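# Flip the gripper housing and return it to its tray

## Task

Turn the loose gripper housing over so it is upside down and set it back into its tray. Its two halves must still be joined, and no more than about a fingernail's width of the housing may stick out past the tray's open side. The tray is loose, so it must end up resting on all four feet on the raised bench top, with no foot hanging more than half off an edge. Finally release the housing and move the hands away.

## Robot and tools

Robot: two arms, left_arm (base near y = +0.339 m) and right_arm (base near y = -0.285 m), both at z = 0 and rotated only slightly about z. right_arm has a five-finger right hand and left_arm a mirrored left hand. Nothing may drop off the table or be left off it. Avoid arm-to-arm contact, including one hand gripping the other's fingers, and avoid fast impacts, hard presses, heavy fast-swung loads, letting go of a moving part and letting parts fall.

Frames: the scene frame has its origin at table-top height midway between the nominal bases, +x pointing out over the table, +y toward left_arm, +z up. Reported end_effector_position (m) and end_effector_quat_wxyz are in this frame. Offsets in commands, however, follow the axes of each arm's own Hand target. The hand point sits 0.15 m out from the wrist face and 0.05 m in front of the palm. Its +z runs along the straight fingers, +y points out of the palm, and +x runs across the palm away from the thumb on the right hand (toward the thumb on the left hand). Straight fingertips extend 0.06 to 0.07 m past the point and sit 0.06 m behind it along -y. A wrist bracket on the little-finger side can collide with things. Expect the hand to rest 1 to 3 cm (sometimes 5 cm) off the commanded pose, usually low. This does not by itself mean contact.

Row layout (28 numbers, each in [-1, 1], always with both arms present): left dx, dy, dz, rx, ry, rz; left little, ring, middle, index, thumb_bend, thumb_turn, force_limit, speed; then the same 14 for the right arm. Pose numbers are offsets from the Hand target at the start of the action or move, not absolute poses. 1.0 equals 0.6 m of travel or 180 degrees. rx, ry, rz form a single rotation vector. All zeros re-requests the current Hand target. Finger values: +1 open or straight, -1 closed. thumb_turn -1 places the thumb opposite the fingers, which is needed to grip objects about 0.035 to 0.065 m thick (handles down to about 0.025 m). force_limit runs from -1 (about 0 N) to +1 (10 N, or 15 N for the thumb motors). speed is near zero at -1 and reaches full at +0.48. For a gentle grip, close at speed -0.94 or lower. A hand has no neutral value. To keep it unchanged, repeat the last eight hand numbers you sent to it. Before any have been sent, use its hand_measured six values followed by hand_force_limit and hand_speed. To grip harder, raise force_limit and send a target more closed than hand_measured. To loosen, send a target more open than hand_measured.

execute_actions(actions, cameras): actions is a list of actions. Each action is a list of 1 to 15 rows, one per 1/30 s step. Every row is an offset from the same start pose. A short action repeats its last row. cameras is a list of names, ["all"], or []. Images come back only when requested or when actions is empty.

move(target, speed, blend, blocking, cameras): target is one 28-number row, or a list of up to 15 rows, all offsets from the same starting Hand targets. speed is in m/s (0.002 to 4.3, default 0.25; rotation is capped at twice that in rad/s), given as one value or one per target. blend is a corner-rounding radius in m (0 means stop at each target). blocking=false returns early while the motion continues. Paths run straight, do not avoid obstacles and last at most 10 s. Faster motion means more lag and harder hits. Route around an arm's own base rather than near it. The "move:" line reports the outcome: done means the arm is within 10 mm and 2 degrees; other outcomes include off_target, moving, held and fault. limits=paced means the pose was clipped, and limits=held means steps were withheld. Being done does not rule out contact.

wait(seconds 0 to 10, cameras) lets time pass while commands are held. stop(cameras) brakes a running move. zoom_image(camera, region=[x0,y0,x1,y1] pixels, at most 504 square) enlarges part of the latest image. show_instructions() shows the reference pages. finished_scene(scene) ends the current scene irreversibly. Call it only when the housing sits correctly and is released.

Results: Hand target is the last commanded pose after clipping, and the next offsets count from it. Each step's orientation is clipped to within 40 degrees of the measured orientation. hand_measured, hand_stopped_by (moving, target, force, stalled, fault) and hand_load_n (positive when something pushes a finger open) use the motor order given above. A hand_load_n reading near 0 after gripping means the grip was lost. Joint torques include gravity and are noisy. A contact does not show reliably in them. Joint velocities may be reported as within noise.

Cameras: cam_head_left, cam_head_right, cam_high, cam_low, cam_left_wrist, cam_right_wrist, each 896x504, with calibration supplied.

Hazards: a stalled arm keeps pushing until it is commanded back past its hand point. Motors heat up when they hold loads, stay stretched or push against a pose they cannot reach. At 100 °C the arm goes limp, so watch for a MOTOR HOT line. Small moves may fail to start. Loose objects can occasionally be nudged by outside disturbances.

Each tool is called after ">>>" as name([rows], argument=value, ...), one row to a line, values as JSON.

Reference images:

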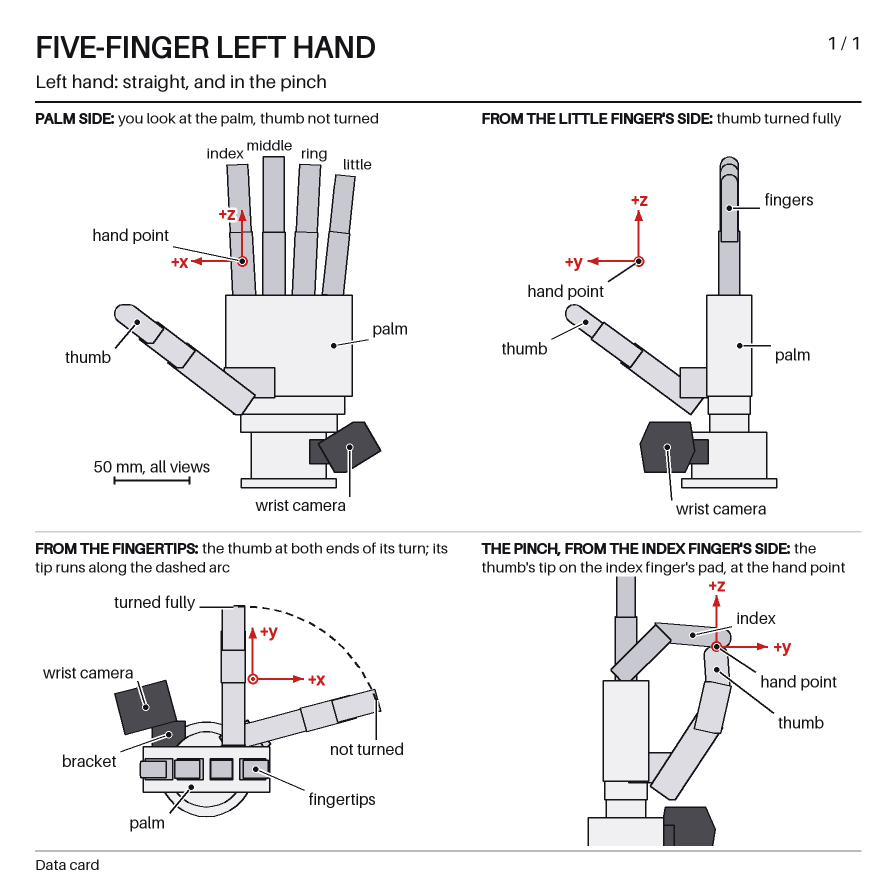

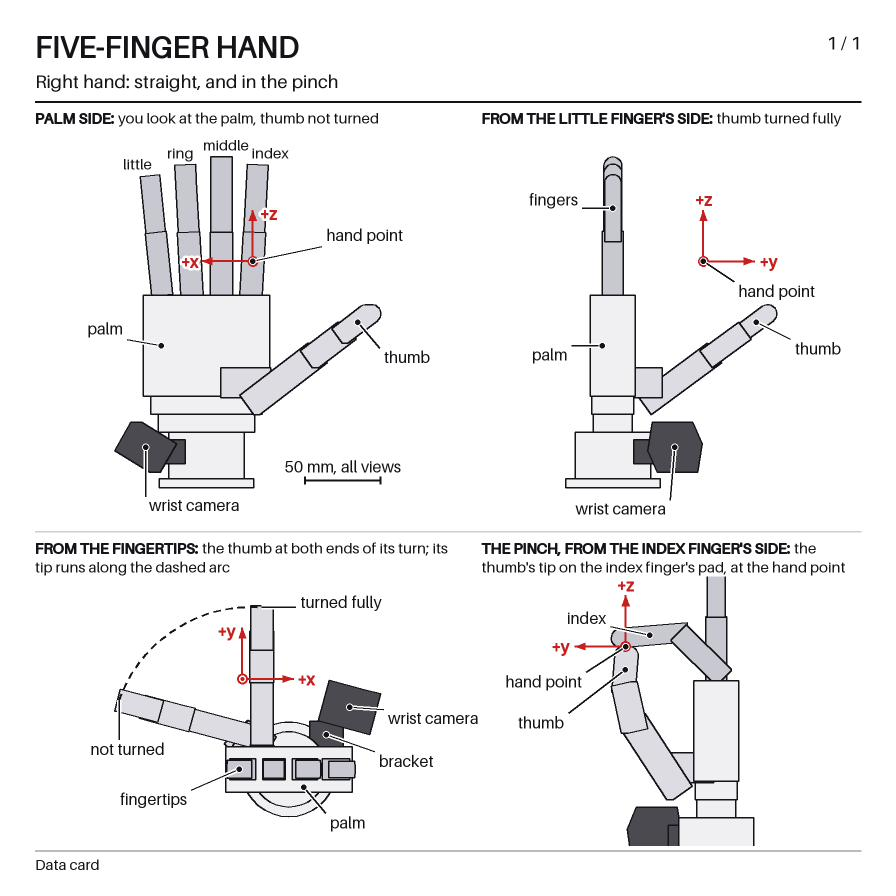

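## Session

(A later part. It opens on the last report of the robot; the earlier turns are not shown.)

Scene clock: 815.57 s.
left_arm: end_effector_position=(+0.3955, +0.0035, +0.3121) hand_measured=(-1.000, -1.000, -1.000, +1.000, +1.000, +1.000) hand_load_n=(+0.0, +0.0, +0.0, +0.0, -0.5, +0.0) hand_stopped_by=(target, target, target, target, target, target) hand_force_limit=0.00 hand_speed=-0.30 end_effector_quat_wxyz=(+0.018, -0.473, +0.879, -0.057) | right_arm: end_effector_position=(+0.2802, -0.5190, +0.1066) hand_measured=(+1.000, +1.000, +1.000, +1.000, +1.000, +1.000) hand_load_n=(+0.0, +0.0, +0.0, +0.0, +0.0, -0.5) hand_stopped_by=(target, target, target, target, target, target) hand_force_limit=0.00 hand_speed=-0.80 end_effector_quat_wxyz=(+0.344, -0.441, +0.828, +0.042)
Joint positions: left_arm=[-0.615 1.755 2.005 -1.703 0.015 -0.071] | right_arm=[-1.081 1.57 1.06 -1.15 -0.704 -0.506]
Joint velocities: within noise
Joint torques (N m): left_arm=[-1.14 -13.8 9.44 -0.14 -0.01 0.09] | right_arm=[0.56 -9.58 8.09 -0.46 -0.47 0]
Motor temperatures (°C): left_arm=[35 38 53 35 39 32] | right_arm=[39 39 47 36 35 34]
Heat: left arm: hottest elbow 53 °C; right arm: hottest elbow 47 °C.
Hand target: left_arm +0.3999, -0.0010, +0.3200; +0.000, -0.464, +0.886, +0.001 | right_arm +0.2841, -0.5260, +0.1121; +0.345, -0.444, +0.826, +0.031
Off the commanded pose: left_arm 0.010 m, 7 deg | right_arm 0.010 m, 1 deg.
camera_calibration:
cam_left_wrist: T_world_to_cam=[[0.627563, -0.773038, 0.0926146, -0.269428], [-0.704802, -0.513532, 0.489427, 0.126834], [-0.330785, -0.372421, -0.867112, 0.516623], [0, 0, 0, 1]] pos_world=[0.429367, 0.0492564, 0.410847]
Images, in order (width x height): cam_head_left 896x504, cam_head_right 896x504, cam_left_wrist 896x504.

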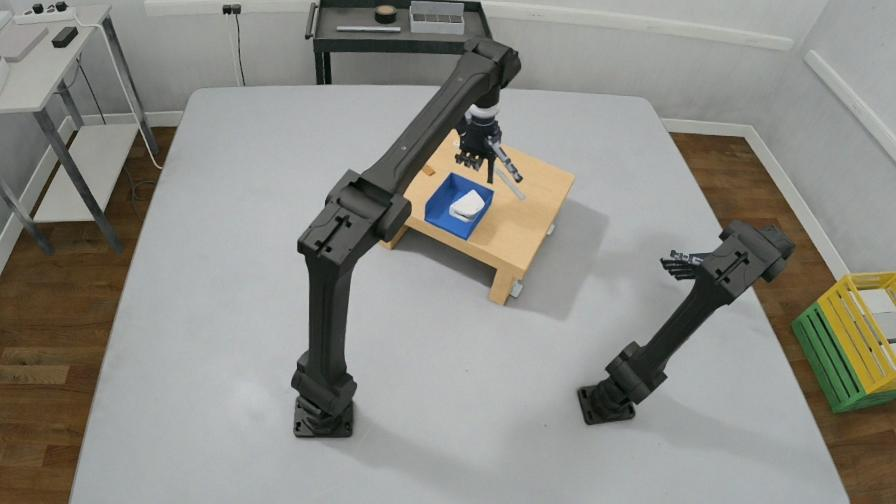

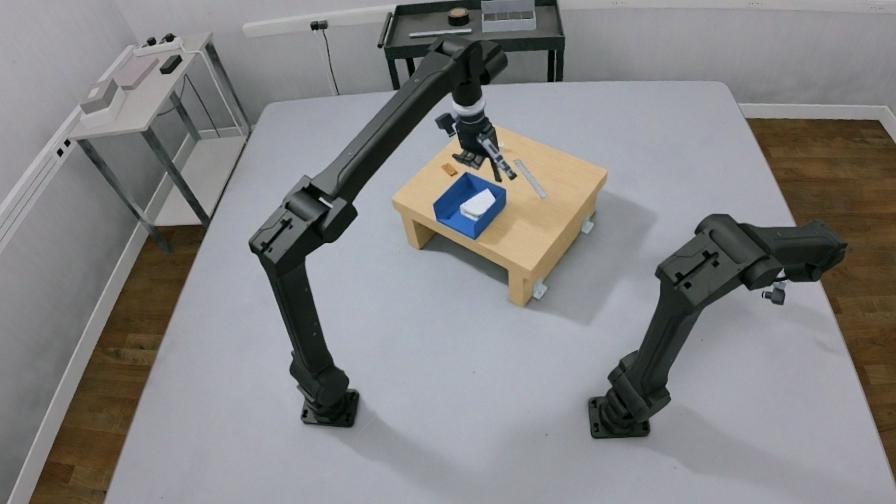

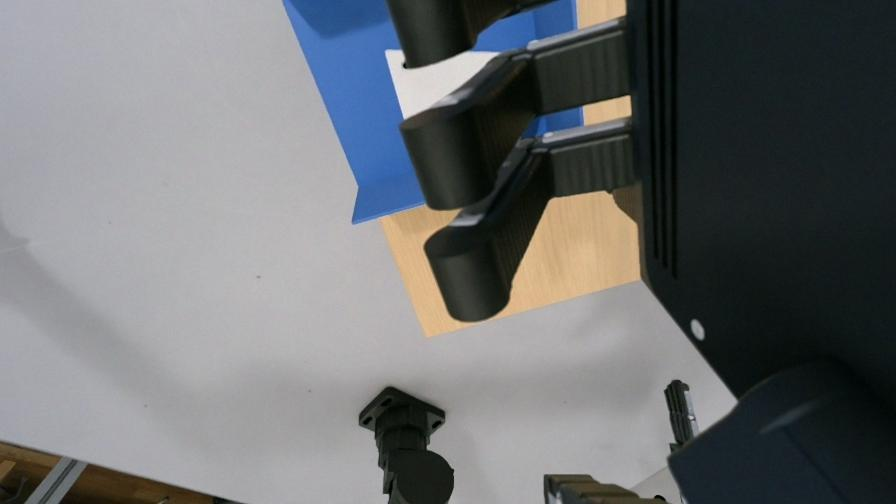

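>>> move(target=[-0.00505,0.00735,0.025,0,0,0,-1,-1,-1,1,1,1,0,-0.3,0,0,0,0,0,0,1,1,1,1,1,1,0,-0.8], speed=0.08, cameras=["cam_head_left","cam_head_right"])

>>> zoom_image(camera="cam_head_left", region=[410, 120, 540, 250])

>>> zoom_image(camera="cam_head_right", region=[420, 120, 550, 250])

Scene clock: 846.90 s.
left_arm: end_effector_position=(+0.3967, +0.0036, +0.3092) hand_measured=(-1.000, -1.000, -1.000, +1.000, +1.000, +1.000) hand_load_n=(+0.5, +0.0, +0.0, +0.0, +0.0, +0.0) hand_stopped_by=(target, target, target, target, target, target) hand_force_limit=0.00 hand_speed=-0.30 end_effector_quat_wxyz=(+0.018, -0.471, +0.881, -0.054) | right_arm: end_effector_position=(+0.2802, -0.5190, +0.1066) hand_measured=(+1.000, +1.000, +1.000, +1.000, +1.000, +1.000) hand_load_n=(+0.0, +0.0, +0.0, +0.0, +0.0, +0.0) hand_stopped_by=(target, target, target, target, target, target) hand_force_limit=0.00 hand_speed=-0.80 end_effector_quat_wxyz=(+0.344, -0.441, +0.828, +0.042)
Joint positions: left_arm=[-0.615 1.761 2.005 -1.703 0.012 -0.065] | right_arm=[-1.081 1.57 1.06 -1.15 -0.704 -0.506]
Joint torques (N m): left_arm=[-0.97 -13.86 7.21 -0.12 -0.07 0.08] | right_arm=[0.56 -9.58 8.09 -0.46 -0.47 0]
Heat: left arm: hottest elbow 53 °C; right arm: hottest elbow 47 °C.
Hand target: left_arm +0.3980, +0.0041, +0.3051; +0.000, -0.464, +0.886, +0.001 | right_arm +0.2841, -0.5260, +0.1121; +0.345, -0.444, +0.826, +0.031
Off the commanded pose: left_arm 0.004 m, 7 deg | right_arm 0.010 m, 1 deg.
joint sent to its limit (left arm) — joint 4 (wrist pitch), lower limit. The joint targets are off in orientation, not in position.
move: off_target (left_arm)
Images, in order (width x height): cam_head_left 896x504, cam_head_right 896x504.

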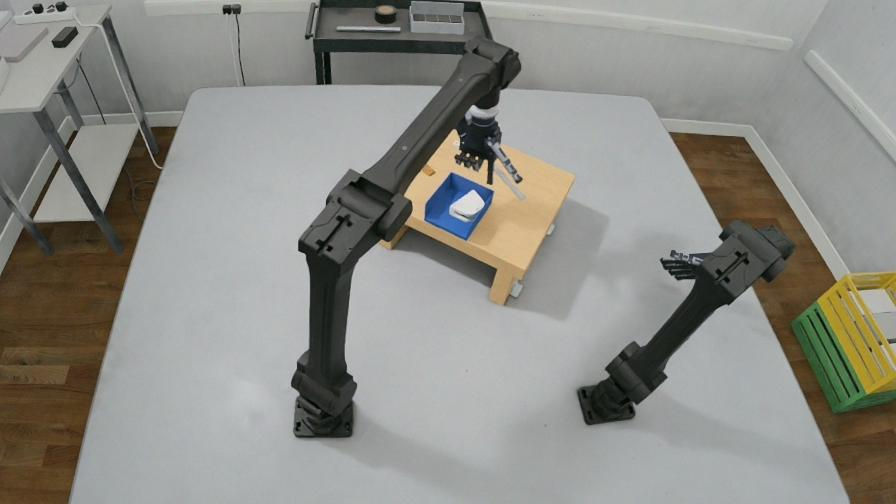

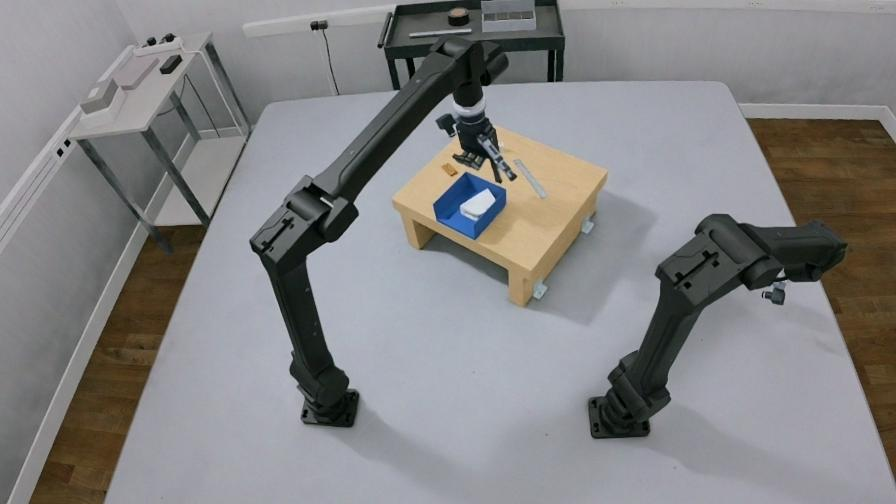

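Scaled by 3.877 from the camera's 896x504 image, which has a finer 1280x720 frame.

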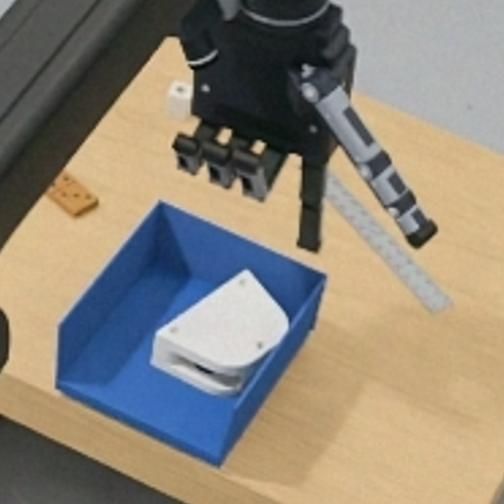

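Scaled by 3.877 from the camera's 896x504 image, which has a finer 1280x720 frame.

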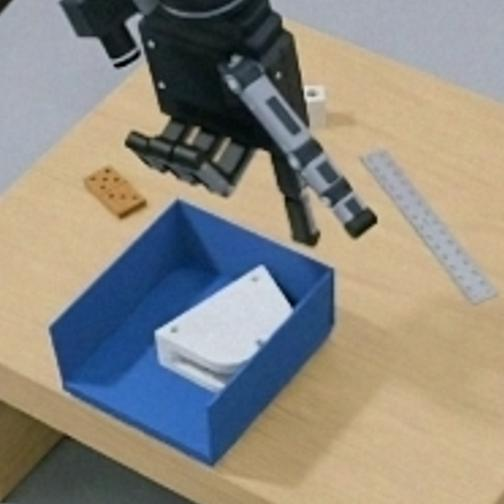

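>>> move(target=[0.0005,0.0019,0.0252,0,0,0,-1,-1,-1,1,1,1,0,-0.3,0,0,0,0,0,0,1,1,1,1,1,1,0,-0.8], speed=0.08, cameras=["cam_head_left","cam_head_right"])

>>> zoom_image(camera="cam_head_left", region=[420, 150, 520, 250])

>>> zoom_image(camera="cam_head_right", region=[430, 150, 530, 250])

Scene clock: 897.40 s.
left_arm: end_effector_position=(+0.3985, +0.0030, +0.2975) hand_measured=(-1.000, -1.000, -1.000, +1.000, +1.000, +1.000) hand_load_n=(+0.0, +0.0, +0.0, +0.0, +0.0, +0.0) hand_stopped_by=(target, target, target, target, target, target) hand_force_limit=0.00 hand_speed=-0.30 end_effector_quat_wxyz=(+0.014, -0.471, +0.881, -0.041) | right_arm: end_effector_position=(+0.2802, -0.5190, +0.1066) hand_measured=(+1.000, +1.000, +1.000, +1.000, +1.000, +1.000) hand_load_n=(+0.0, +0.0, +0.0, +0.0, +0.0, +0.0) hand_stopped_by=(target, target, target, target, target, target) hand_force_limit=0.00 hand_speed=-0.80 end_effector_quat_wxyz=(+0.344, -0.441, +0.828, +0.042)
Joint positions: left_arm=[-0.615 1.779 1.997 -1.703 0.009 -0.064] | right_arm=[-1.081 1.57 1.06 -1.15 -0.704 -0.506]
Joint torques (N m): left_arm=[-1.08 -14.33 6.37 -0.18 -0.06 0.1] | right_arm=[0.56 -9.64 8.09 -0.46 -0.47 0.01]
Heat: left arm: hottest elbow 50 °C; right arm: hottest elbow 47 °C.
Hand target: left_arm +0.3969, +0.0045, +0.2900; +0.000, -0.464, +0.886, +0.001 | right_arm +0.2841, -0.5260, +0.1121; +0.345, -0.444, +0.826, +0.031
Off the commanded pose: left_arm 0.008 m, 5 deg | right_arm 0.010 m, 1 deg.
joint sent to its limit (left arm) — joint 4 (wrist pitch), lower limit. The joint targets are off in orientation, not in position.
move: off_target (left_arm)
Images, in order (width x height): cam_head_left 896x504, cam_head_right 896x504.

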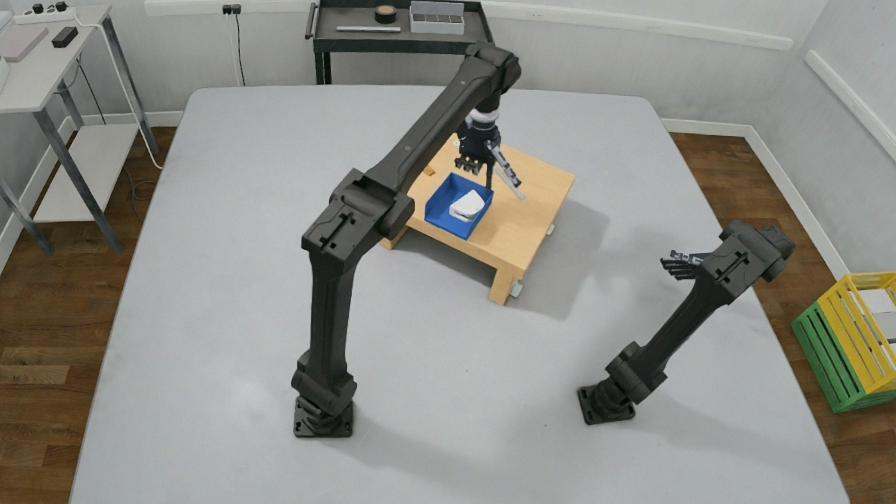

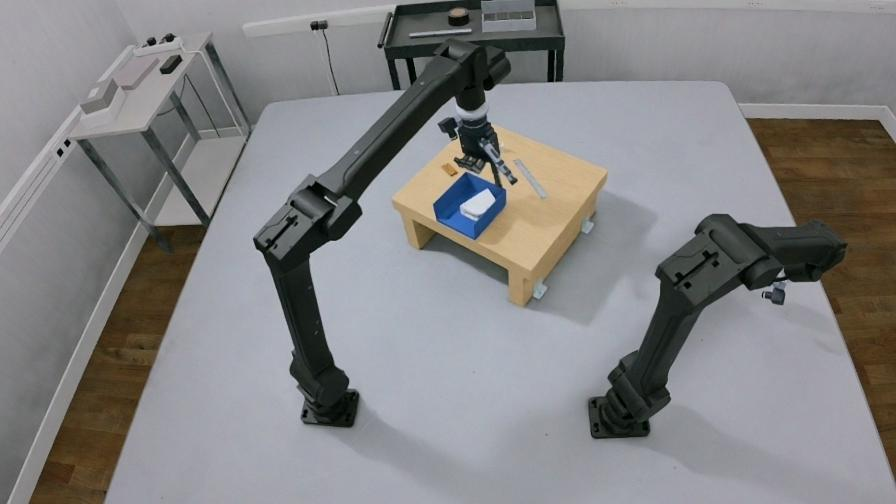

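Scaled by 5.040 from the camera's 896x504 image, which has a finer 1280x720 frame.

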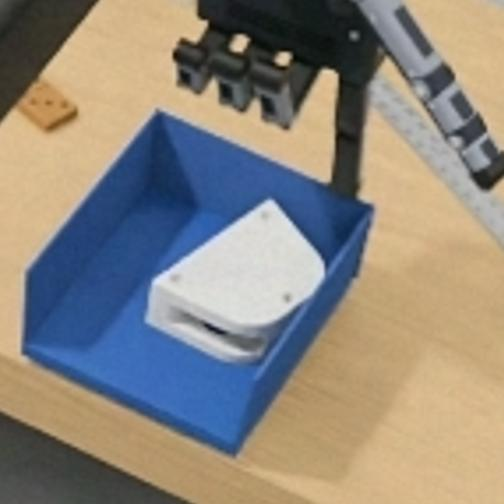

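Scaled by 5.040 from the camera's 896x504 image, which has a finer 1280x720 frame.

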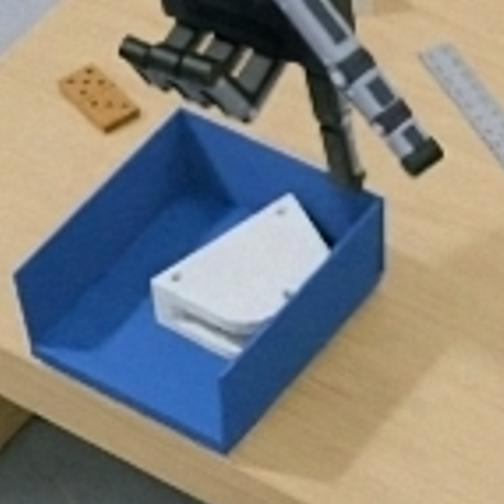

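>>> move(target=[-0.00245,-0.005,0.0367,0,0,0,-1,-1,-1,1,1,1,0,-0.3,0,0,0,0,0,0,1,1,1,1,1,1,0,-0.8], speed=0.06, cameras=["cam_head_left","cam_head_right"])

>>> zoom_image(camera="cam_head_left", region=[420, 150, 520, 250])

>>> zoom_image(camera="cam_head_right", region=[430, 150, 530, 250])

Scene clock: 926.03 s.
left_arm: end_effector_position=(+0.4018, +0.0019, +0.2730) hand_measured=(-1.000, -1.000, -1.000, +1.000, +1.000, +1.000) hand_load_n=(+0.0, +0.0, +0.0, +0.0, +0.0, +0.0) hand_stopped_by=(target, target, target, target, target, target) hand_force_limit=0.00 hand_speed=-0.30 end_effector_quat_wxyz=(+0.004, -0.470, +0.883, -0.015) | right_arm: end_effector_position=(+0.2802, -0.5190, +0.1066) hand_measured=(+1.000, +1.000, +1.000, +1.000, +1.000, +1.000) hand_load_n=(+0.0, +0.0, +0.0, +0.0, +0.0, +0.0) hand_stopped_by=(target, target, target, target, target, target) hand_force_limit=0.00 hand_speed=-0.80 end_effector_quat_wxyz=(+0.344, -0.441, +0.828, +0.042)
Joint positions: left_arm=[-0.615 1.821 1.984 -1.704 0.005 -0.06] | right_arm=[-1.081 1.57 1.06 -1.15 -0.704 -0.506]
Joint torques (N m): left_arm=[-0.97 -15.03 6.37 -0.2 -0.07 0.09] | right_arm=[0.56 -9.64 8.09 -0.47 -0.47 0]
Motor temperatures (°C): left_arm=[35 37 48 34 38 32] | right_arm=[39 39 47 35 35 34]
Heat: left arm: hottest elbow 48 °C; right arm: hottest elbow 47 °C.
Hand target: left_arm +0.4002, +0.0040, +0.2679; +0.000, -0.464, +0.886, +0.001 | right_arm +0.2841, -0.5260, +0.1121; +0.345, -0.444, +0.826, +0.031
Off the commanded pose: left_arm 0.006 m, 2 deg | right_arm 0.010 m, 1 deg.
joint sent to its limit (left arm) — joint 4 (wrist pitch), lower limit. The joint targets still meet the commanded pose.
move: done
Images, in order (width x height): cam_head_left 896x504, cam_head_right 896x504.

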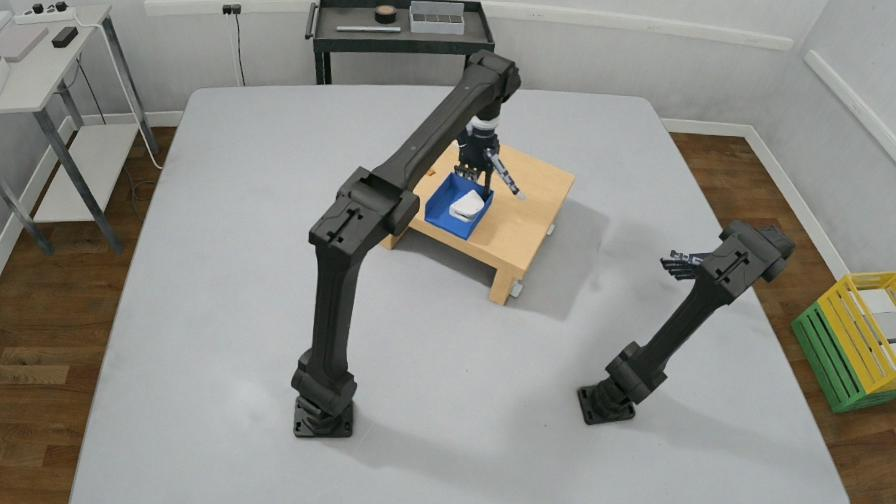

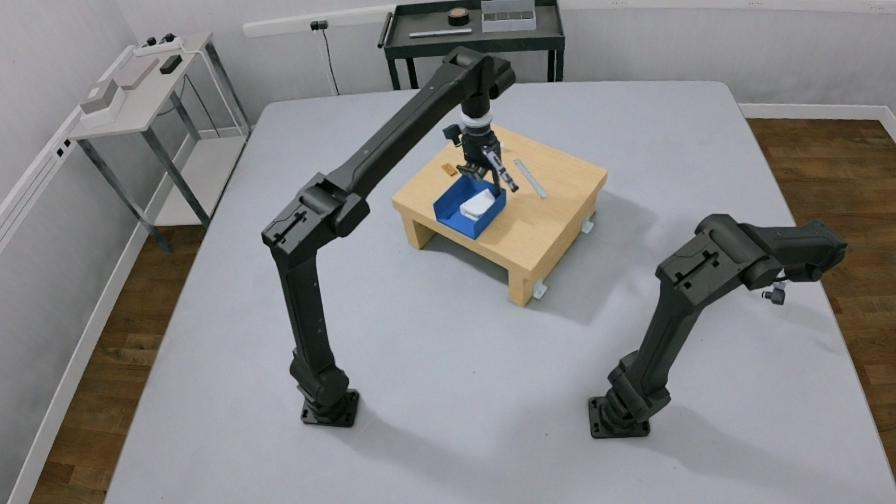

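Scaled by 5.040 from the camera's 896x504 image, which has a finer 1280x720 frame.

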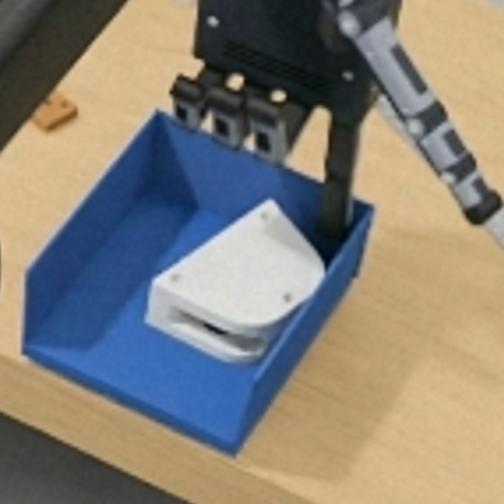

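Scaled by 5.040 from the camera's 896x504 image, which has a finer 1280x720 frame.

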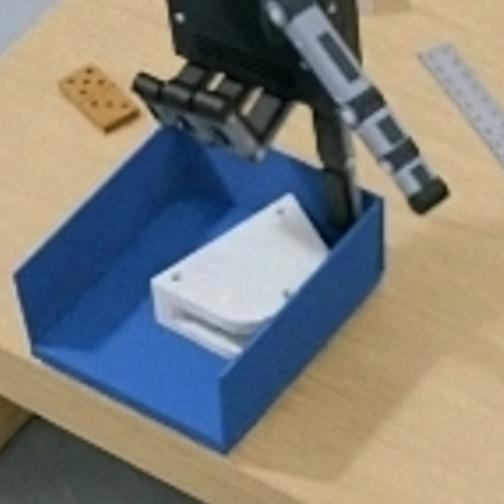

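>>> move(target=[0.0007,-0.0033,0.0315,0,0,0,-1,-1,-1,1,1,1,0,-0.3,0,0,0,0,0,0,1,1,1,1,1,1,0,-0.8], speed=0.05, cameras=["cam_head_left","cam_head_right","cam_left_wrist"])

>>> zoom_image(camera="cam_head_left", region=[420, 150, 520, 250])

>>> zoom_image(camera="cam_head_right", region=[430, 150, 530, 250])

Scene clock: 942.13 s.
left_arm: end_effector_position=(+0.4002, +0.0033, +0.2584) hand_measured=(-1.000, -1.000, -1.000, +1.000, +1.000, +1.000) hand_load_n=(+0.0, +0.0, +0.5, +0.0, +0.0, +0.0) hand_stopped_by=(target, target, target, target, target, target) hand_force_limit=0.00 hand_speed=-0.30 end_effector_quat_wxyz=(+0.001, -0.470, +0.883, -0.006) | right_arm: end_effector_position=(+0.2802, -0.5190, +0.1066) hand_measured=(+1.000, +1.000, +1.000, +1.000, +1.000, +1.000) hand_load_n=(+0.0, +0.0, +0.0, +0.0, +0.0, -0.5) hand_stopped_by=(target, target, target, target, target, target) hand_force_limit=0.00 hand_speed=-0.80 end_effector_quat_wxyz=(+0.344, -0.441, +0.828, +0.042)
Joint positions: left_arm=[-0.615 1.823 1.946 -1.683 0.004 -0.06] | right_arm=[-1.081 1.57 1.06 -1.15 -0.704 -0.506]
Joint torques (N m): left_arm=[-1.03 -14.68 6.37 0.34 -0.07 0.08] | right_arm=[0.56 -9.58 8.09 -0.46 -0.47 0]
Heat: left arm: hottest elbow 48 °C; right arm: hottest elbow 47 °C.
Hand target: left_arm +0.4016, +0.0025, +0.2491; +0.000, -0.464, +0.886, +0.000 | right_arm +0.2841, -0.5260, +0.1121; +0.345, -0.444, +0.826, +0.031
Off the commanded pose: left_arm 0.010 m, 1 deg | right_arm 0.010 m, 1 deg.
move: done
camera_calibration:
cam_left_wrist: T_world_to_cam=[[0.622907, -0.782169, -0.0140804, -0.237994], [-0.671322, -0.543698, 0.503706, 0.139374], [-0.401639, -0.30431, -0.86376, 0.498899], [0, 0, 0, 1]] pos_world=[0.44219, 0.0414462, 0.357375]
Images, in order (width x height): cam_head_left 896x504, cam_head_right 896x504, cam_left_wrist 896x504.

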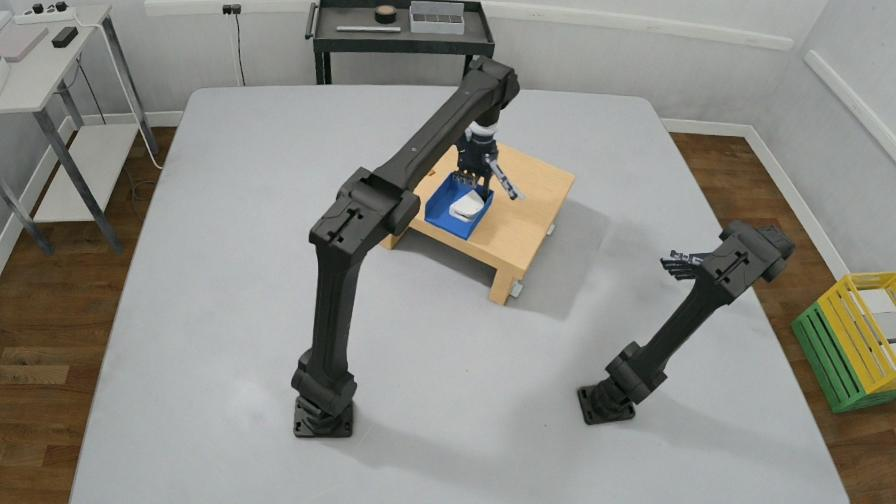

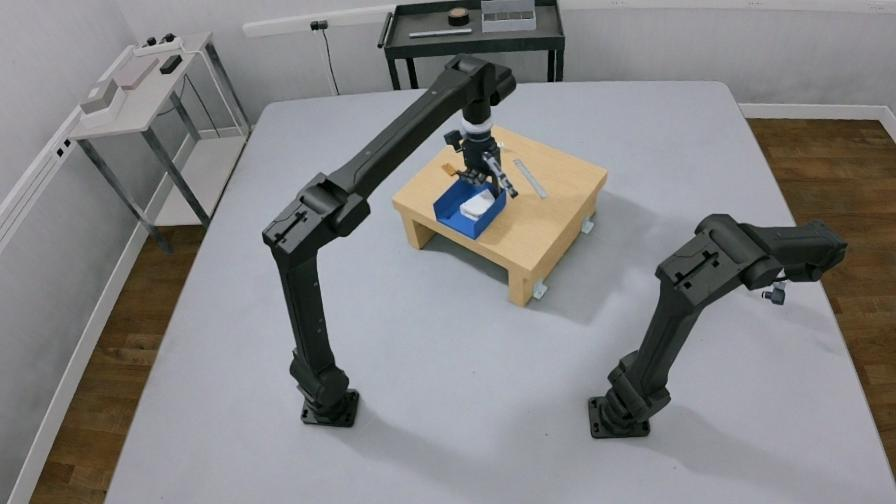

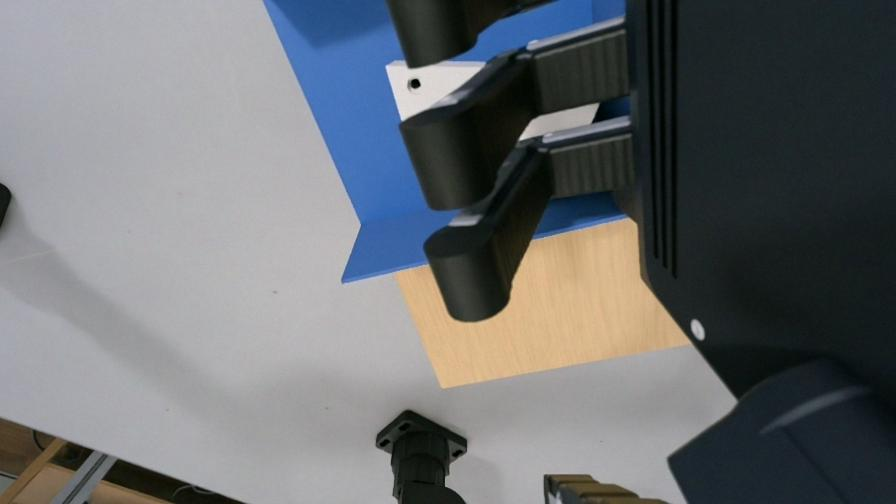

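Scaled by 5.040 from the camera's 896x504 image, which has a finer 1280x720 frame.

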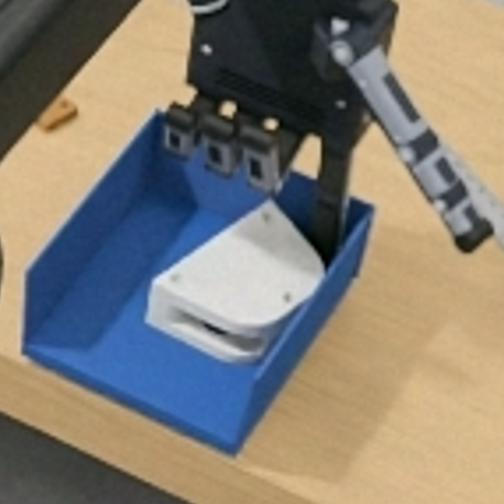

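Scaled by 5.040 from the camera's 896x504 image, which has a finer 1280x720 frame.

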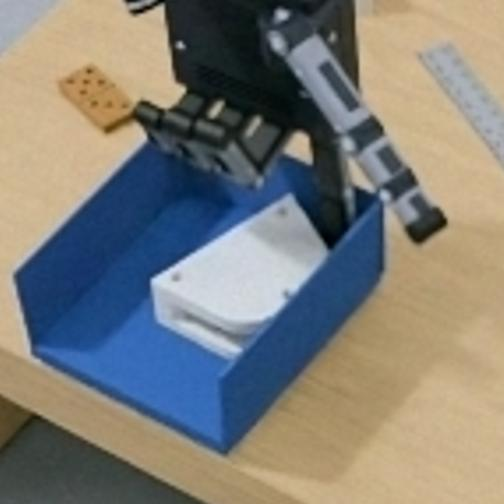

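>>> move(target=[0.0,-0.001,0.021,0,0,0,-1,-1,-1,1,1,1,0,-0.3,0,0,0,0,0,0,1,1,1,1,1,1,0,-0.8], speed=0.05, cameras=["cam_head_left","cam_head_right"])

>>> zoom_image(camera="cam_head_left", region=[420, 150, 520, 250])

>>> zoom_image(camera="cam_head_right", region=[430, 150, 530, 250])

Scene clock: 960.20 s.
left_arm: end_effector_position=(+0.4008, +0.0030, +0.2483) hand_measured=(-1.000, -1.000, -1.000, +1.000, +1.000, +1.000) hand_load_n=(+0.0, +0.0, +0.0, -2.0, +0.0, +0.5) hand_stopped_by=(target, target, target, target, target, target) hand_force_limit=0.00 hand_speed=-0.30 end_effector_quat_wxyz=(+0.000, -0.469, +0.883, -0.005) | right_arm: end_effector_position=(+0.2802, -0.5190, +0.1066) hand_measured=(+1.000, +1.000, +1.000, +1.000, +1.000, +1.000) hand_load_n=(+0.0, +0.0, +0.0, +0.0, +0.0, +0.0) hand_stopped_by=(target, target, target, target, target, target) hand_force_limit=0.00 hand_speed=-0.80 end_effector_quat_wxyz=(+0.344, -0.441, +0.828, +0.042)
Joint positions: left_arm=[-0.615 1.823 1.92 -1.658 0.004 -0.058] | right_arm=[-1.081 1.57 1.06 -1.15 -0.704 -0.506]
Joint torques (N m): left_arm=[-0.73 -14.56 5.74 0.65 -0.05 0.06] | right_arm=[0.56 -9.64 8.08 -0.46 -0.47 0]
Heat: left arm: hottest elbow 47 °C; right arm: hottest elbow 47 °C.
Hand target: left_arm +0.4021, +0.0022, +0.2365; +0.000, -0.464, +0.886, +0.000 | right_arm +0.2841, -0.5260, +0.1121; +0.345, -0.444, +0.826, +0.031
Off the commanded pose: left_arm 0.012 m, 1 deg | right_arm 0.010 m, 1 deg.
move: off_target (left_arm)
Images, in order (width x height): cam_head_left 896x504, cam_head_right 896x504.

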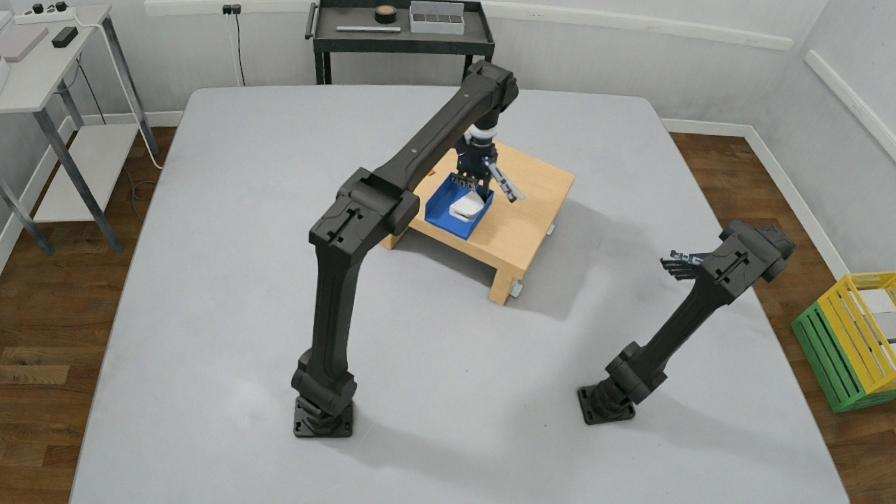

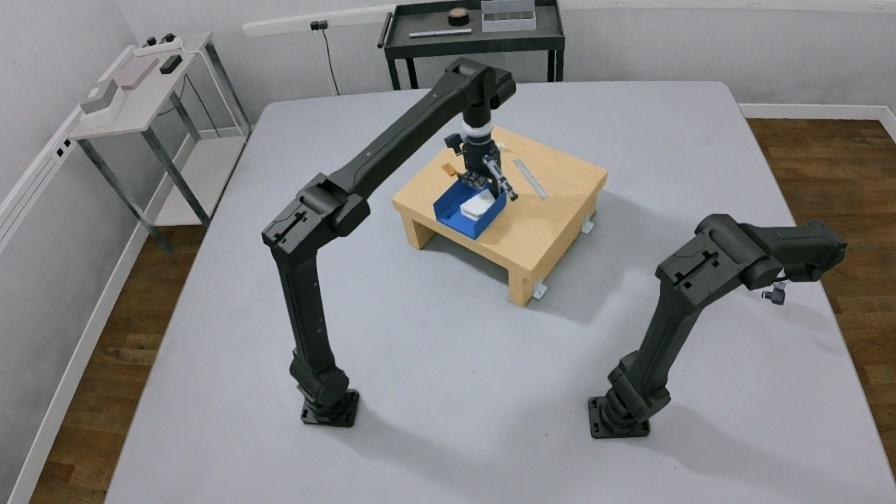

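Scaled by 5.040 from the camera's 896x504 image, which has a finer 1280x720 frame.

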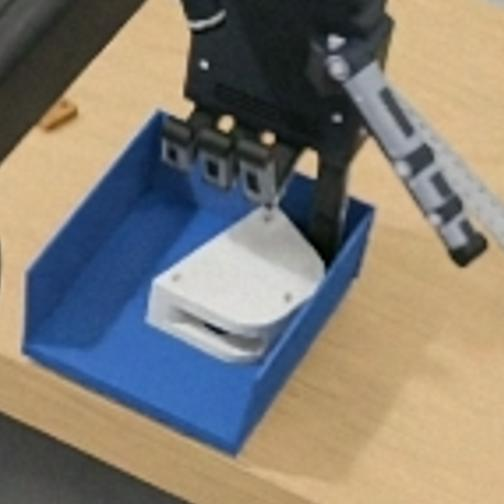

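Scaled by 5.040 from the camera's 896x504 image, which has a finer 1280x720 frame.

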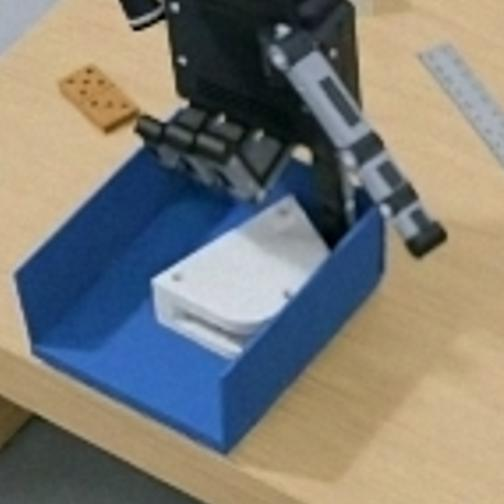

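>>> move(target=[-0.0161,0.01915,-0.0067,0,0,0,-1,-1,-1,1,1,1,0,-0.3,0,0,0,0,0,0,1,1,1,1,1,1,0,-0.8], speed=0.03, cameras=["cam_head_left","cam_head_right"])

>>> zoom_image(camera="cam_head_left", region=[420, 150, 520, 250])

>>> zoom_image(camera="cam_head_right", region=[430, 150, 530, 250])

Scene clock: 1020.13 s.
left_arm: end_effector_position=(+0.3992, +0.0063, +0.2472) hand_measured=(-1.000, -1.000, -1.000, +1.000, +1.000, +1.000) hand_load_n=(+0.0, +0.0, +0.5, +0.5, +0.0, +0.0) hand_stopped_by=(target, target, target, target, target, target) hand_force_limit=0.00 hand_speed=-0.30 end_effector_quat_wxyz=(+0.003, -0.466, +0.885, -0.011) | right_arm: end_effector_position=(+0.2802, -0.5190, +0.1066) hand_measured=(+1.000, +1.000, +1.000, +1.000, +1.000, +1.000) hand_load_n=(+0.0, +0.0, +0.0, +0.0, +0.0, +0.0) hand_stopped_by=(target, target, target, target, target, target) hand_force_limit=0.00 hand_speed=-0.80 end_effector_quat_wxyz=(+0.344, -0.441, +0.828, +0.042)
Joint positions: left_arm=[-0.612 1.803 1.889 -1.634 0.004 -0.05] | right_arm=[-1.081 1.57 1.06 -1.15 -0.704 -0.506]
Joint torques (N m): left_arm=[-0.15 -15.68 5.31 -0.09 -0.06 0.13] | right_arm=[0.56 -9.64 8.09 -0.46 -0.47 0]
Heat: left arm: hottest elbow 46 °C; right arm: hottest elbow 47 °C.
Hand target: left_arm +0.3982, +0.0167, +0.2404; +0.000, -0.464, +0.886, +0.001 | right_arm +0.2841, -0.5260, +0.1121; +0.345, -0.444, +0.826, +0.031
Off the commanded pose: left_arm 0.012 m, 1 deg | right_arm 0.010 m, 1 deg.
move: off_target (left_arm)
Images, in order (width x height): cam_head_left 896x504, cam_head_right 896x504.

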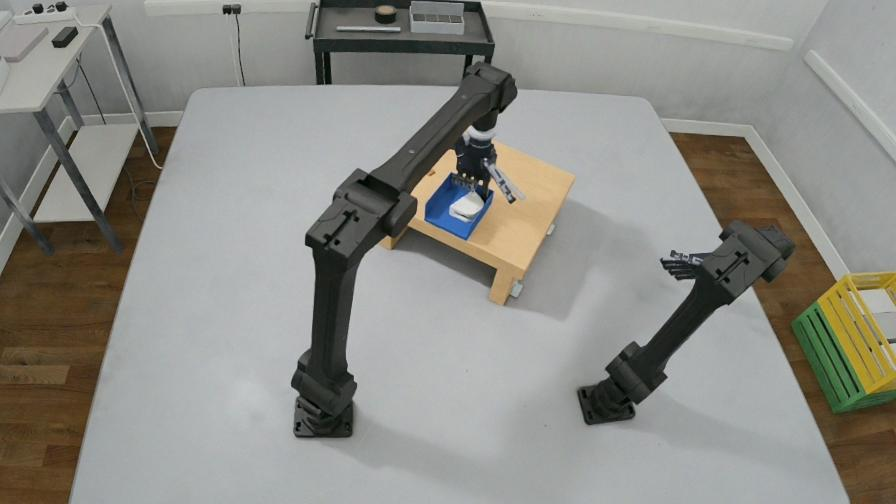

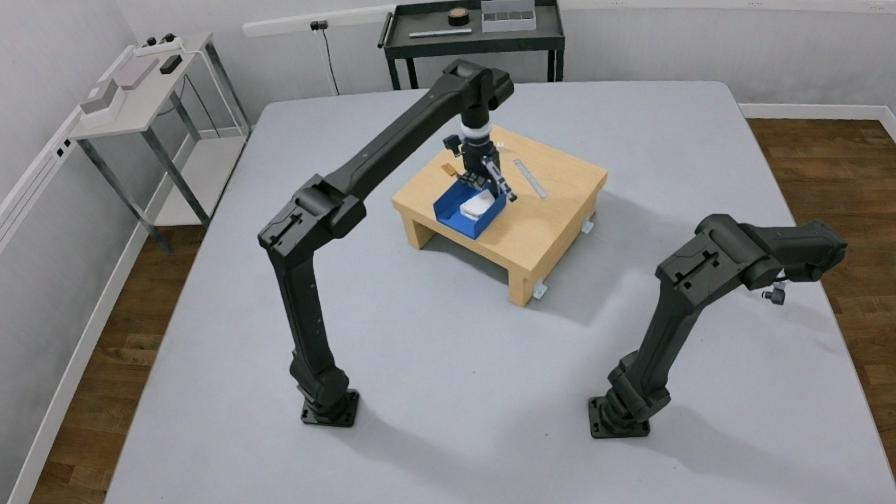

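Scaled by 5.040 from the camera's 896x504 image, which has a finer 1280x720 frame.

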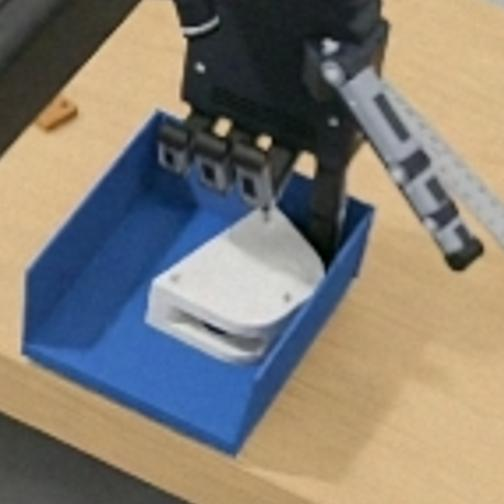

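Scaled by 5.040 from the camera's 896x504 image, which has a finer 1280x720 frame.

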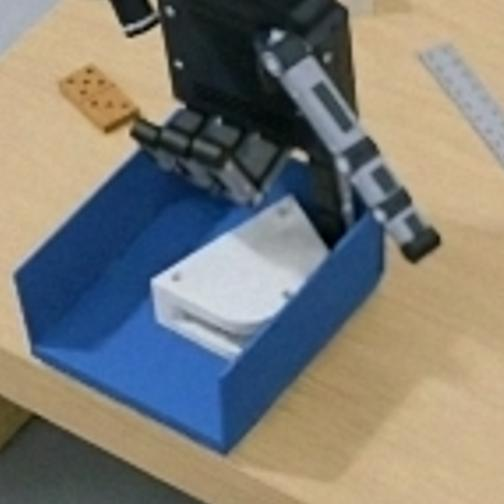

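>>> move(target=[-0.0107,0.01277,-0.0,0,0,0,-1,-1,-1,1,1,1,0,-0.3,0,0,0,0,0,0,1,1,1,1,1,1,0,-0.8], speed=0.03, cameras=["cam_head_left","cam_head_right"])

>>> zoom_image(camera="cam_head_left", region=[420, 150, 520, 250])

>>> zoom_image(camera="cam_head_right", region=[430, 150, 530, 250])

Scene clock: 1027.97 s.
left_arm: end_effector_position=(+0.3957, +0.0152, +0.2472) hand_measured=(-1.000, -1.000, -1.000, +1.000, +1.000, +1.000) hand_load_n=(+0.0, +0.0, +0.0, +0.5, +0.0, +0.0) hand_stopped_by=(target, target, target, target, target, target) hand_force_limit=0.00 hand_speed=-0.30 end_effector_quat_wxyz=(+0.002, -0.465, +0.885, -0.011) | right_arm: end_effector_position=(+0.2802, -0.5190, +0.1066) hand_measured=(+1.000, +1.000, +1.000, +1.000, +1.000, +1.000) hand_load_n=(+0.0, +0.0, +0.0, +0.0, +0.0, -0.5) hand_stopped_by=(target, target, target, target, target, target) hand_force_limit=0.00 hand_speed=-0.80 end_effector_quat_wxyz=(+0.344, -0.441, +0.828, +0.042)
Joint positions: left_arm=[-0.603 1.78 1.857 -1.626 0.006 -0.039] | right_arm=[-1.081 1.57 1.06 -1.15 -0.704 -0.506]
Joint torques (N m): left_arm=[0.15 -15.44 5.35 -0.06 -0.14 0.16] | right_arm=[0.56 -9.64 8.08 -0.47 -0.47 0]
Heat: left arm: hottest elbow 46 °C; right arm: hottest elbow 47 °C.
Hand target: left_arm +0.3955, +0.0263, +0.2404; +0.000, -0.464, +0.886, +0.000 | right_arm +0.2841, -0.5260, +0.1121; +0.345, -0.444, +0.826, +0.031
Off the commanded pose: left_arm 0.013 m, 1 deg | right_arm 0.010 m, 1 deg.
move: off_target (left_arm)
Images, in order (width x height): cam_head_left 896x504, cam_head_right 896x504.

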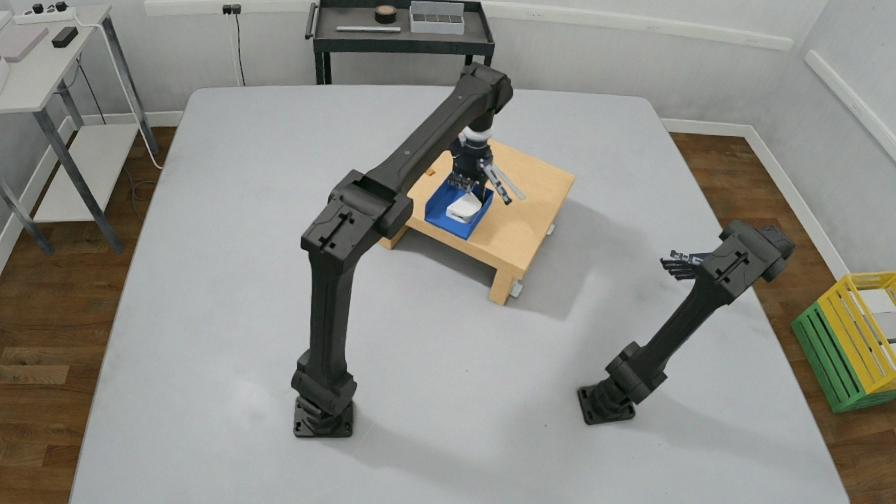

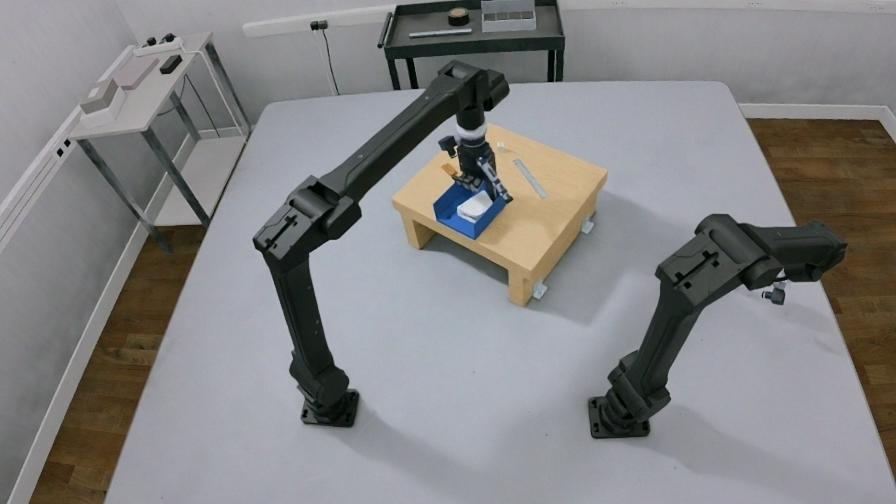

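Scaled by 5.040 from the camera's 896x504 image, which has a finer 1280x720 frame.

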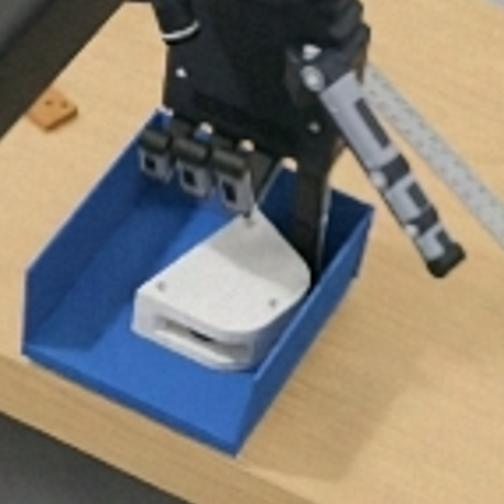

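Scaled by 5.040 from the camera's 896x504 image, which has a finer 1280x720 frame.

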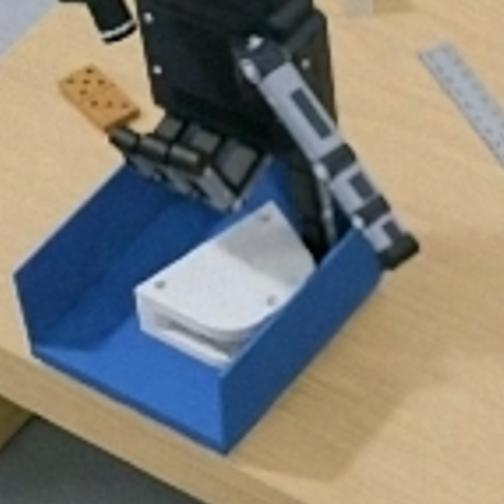

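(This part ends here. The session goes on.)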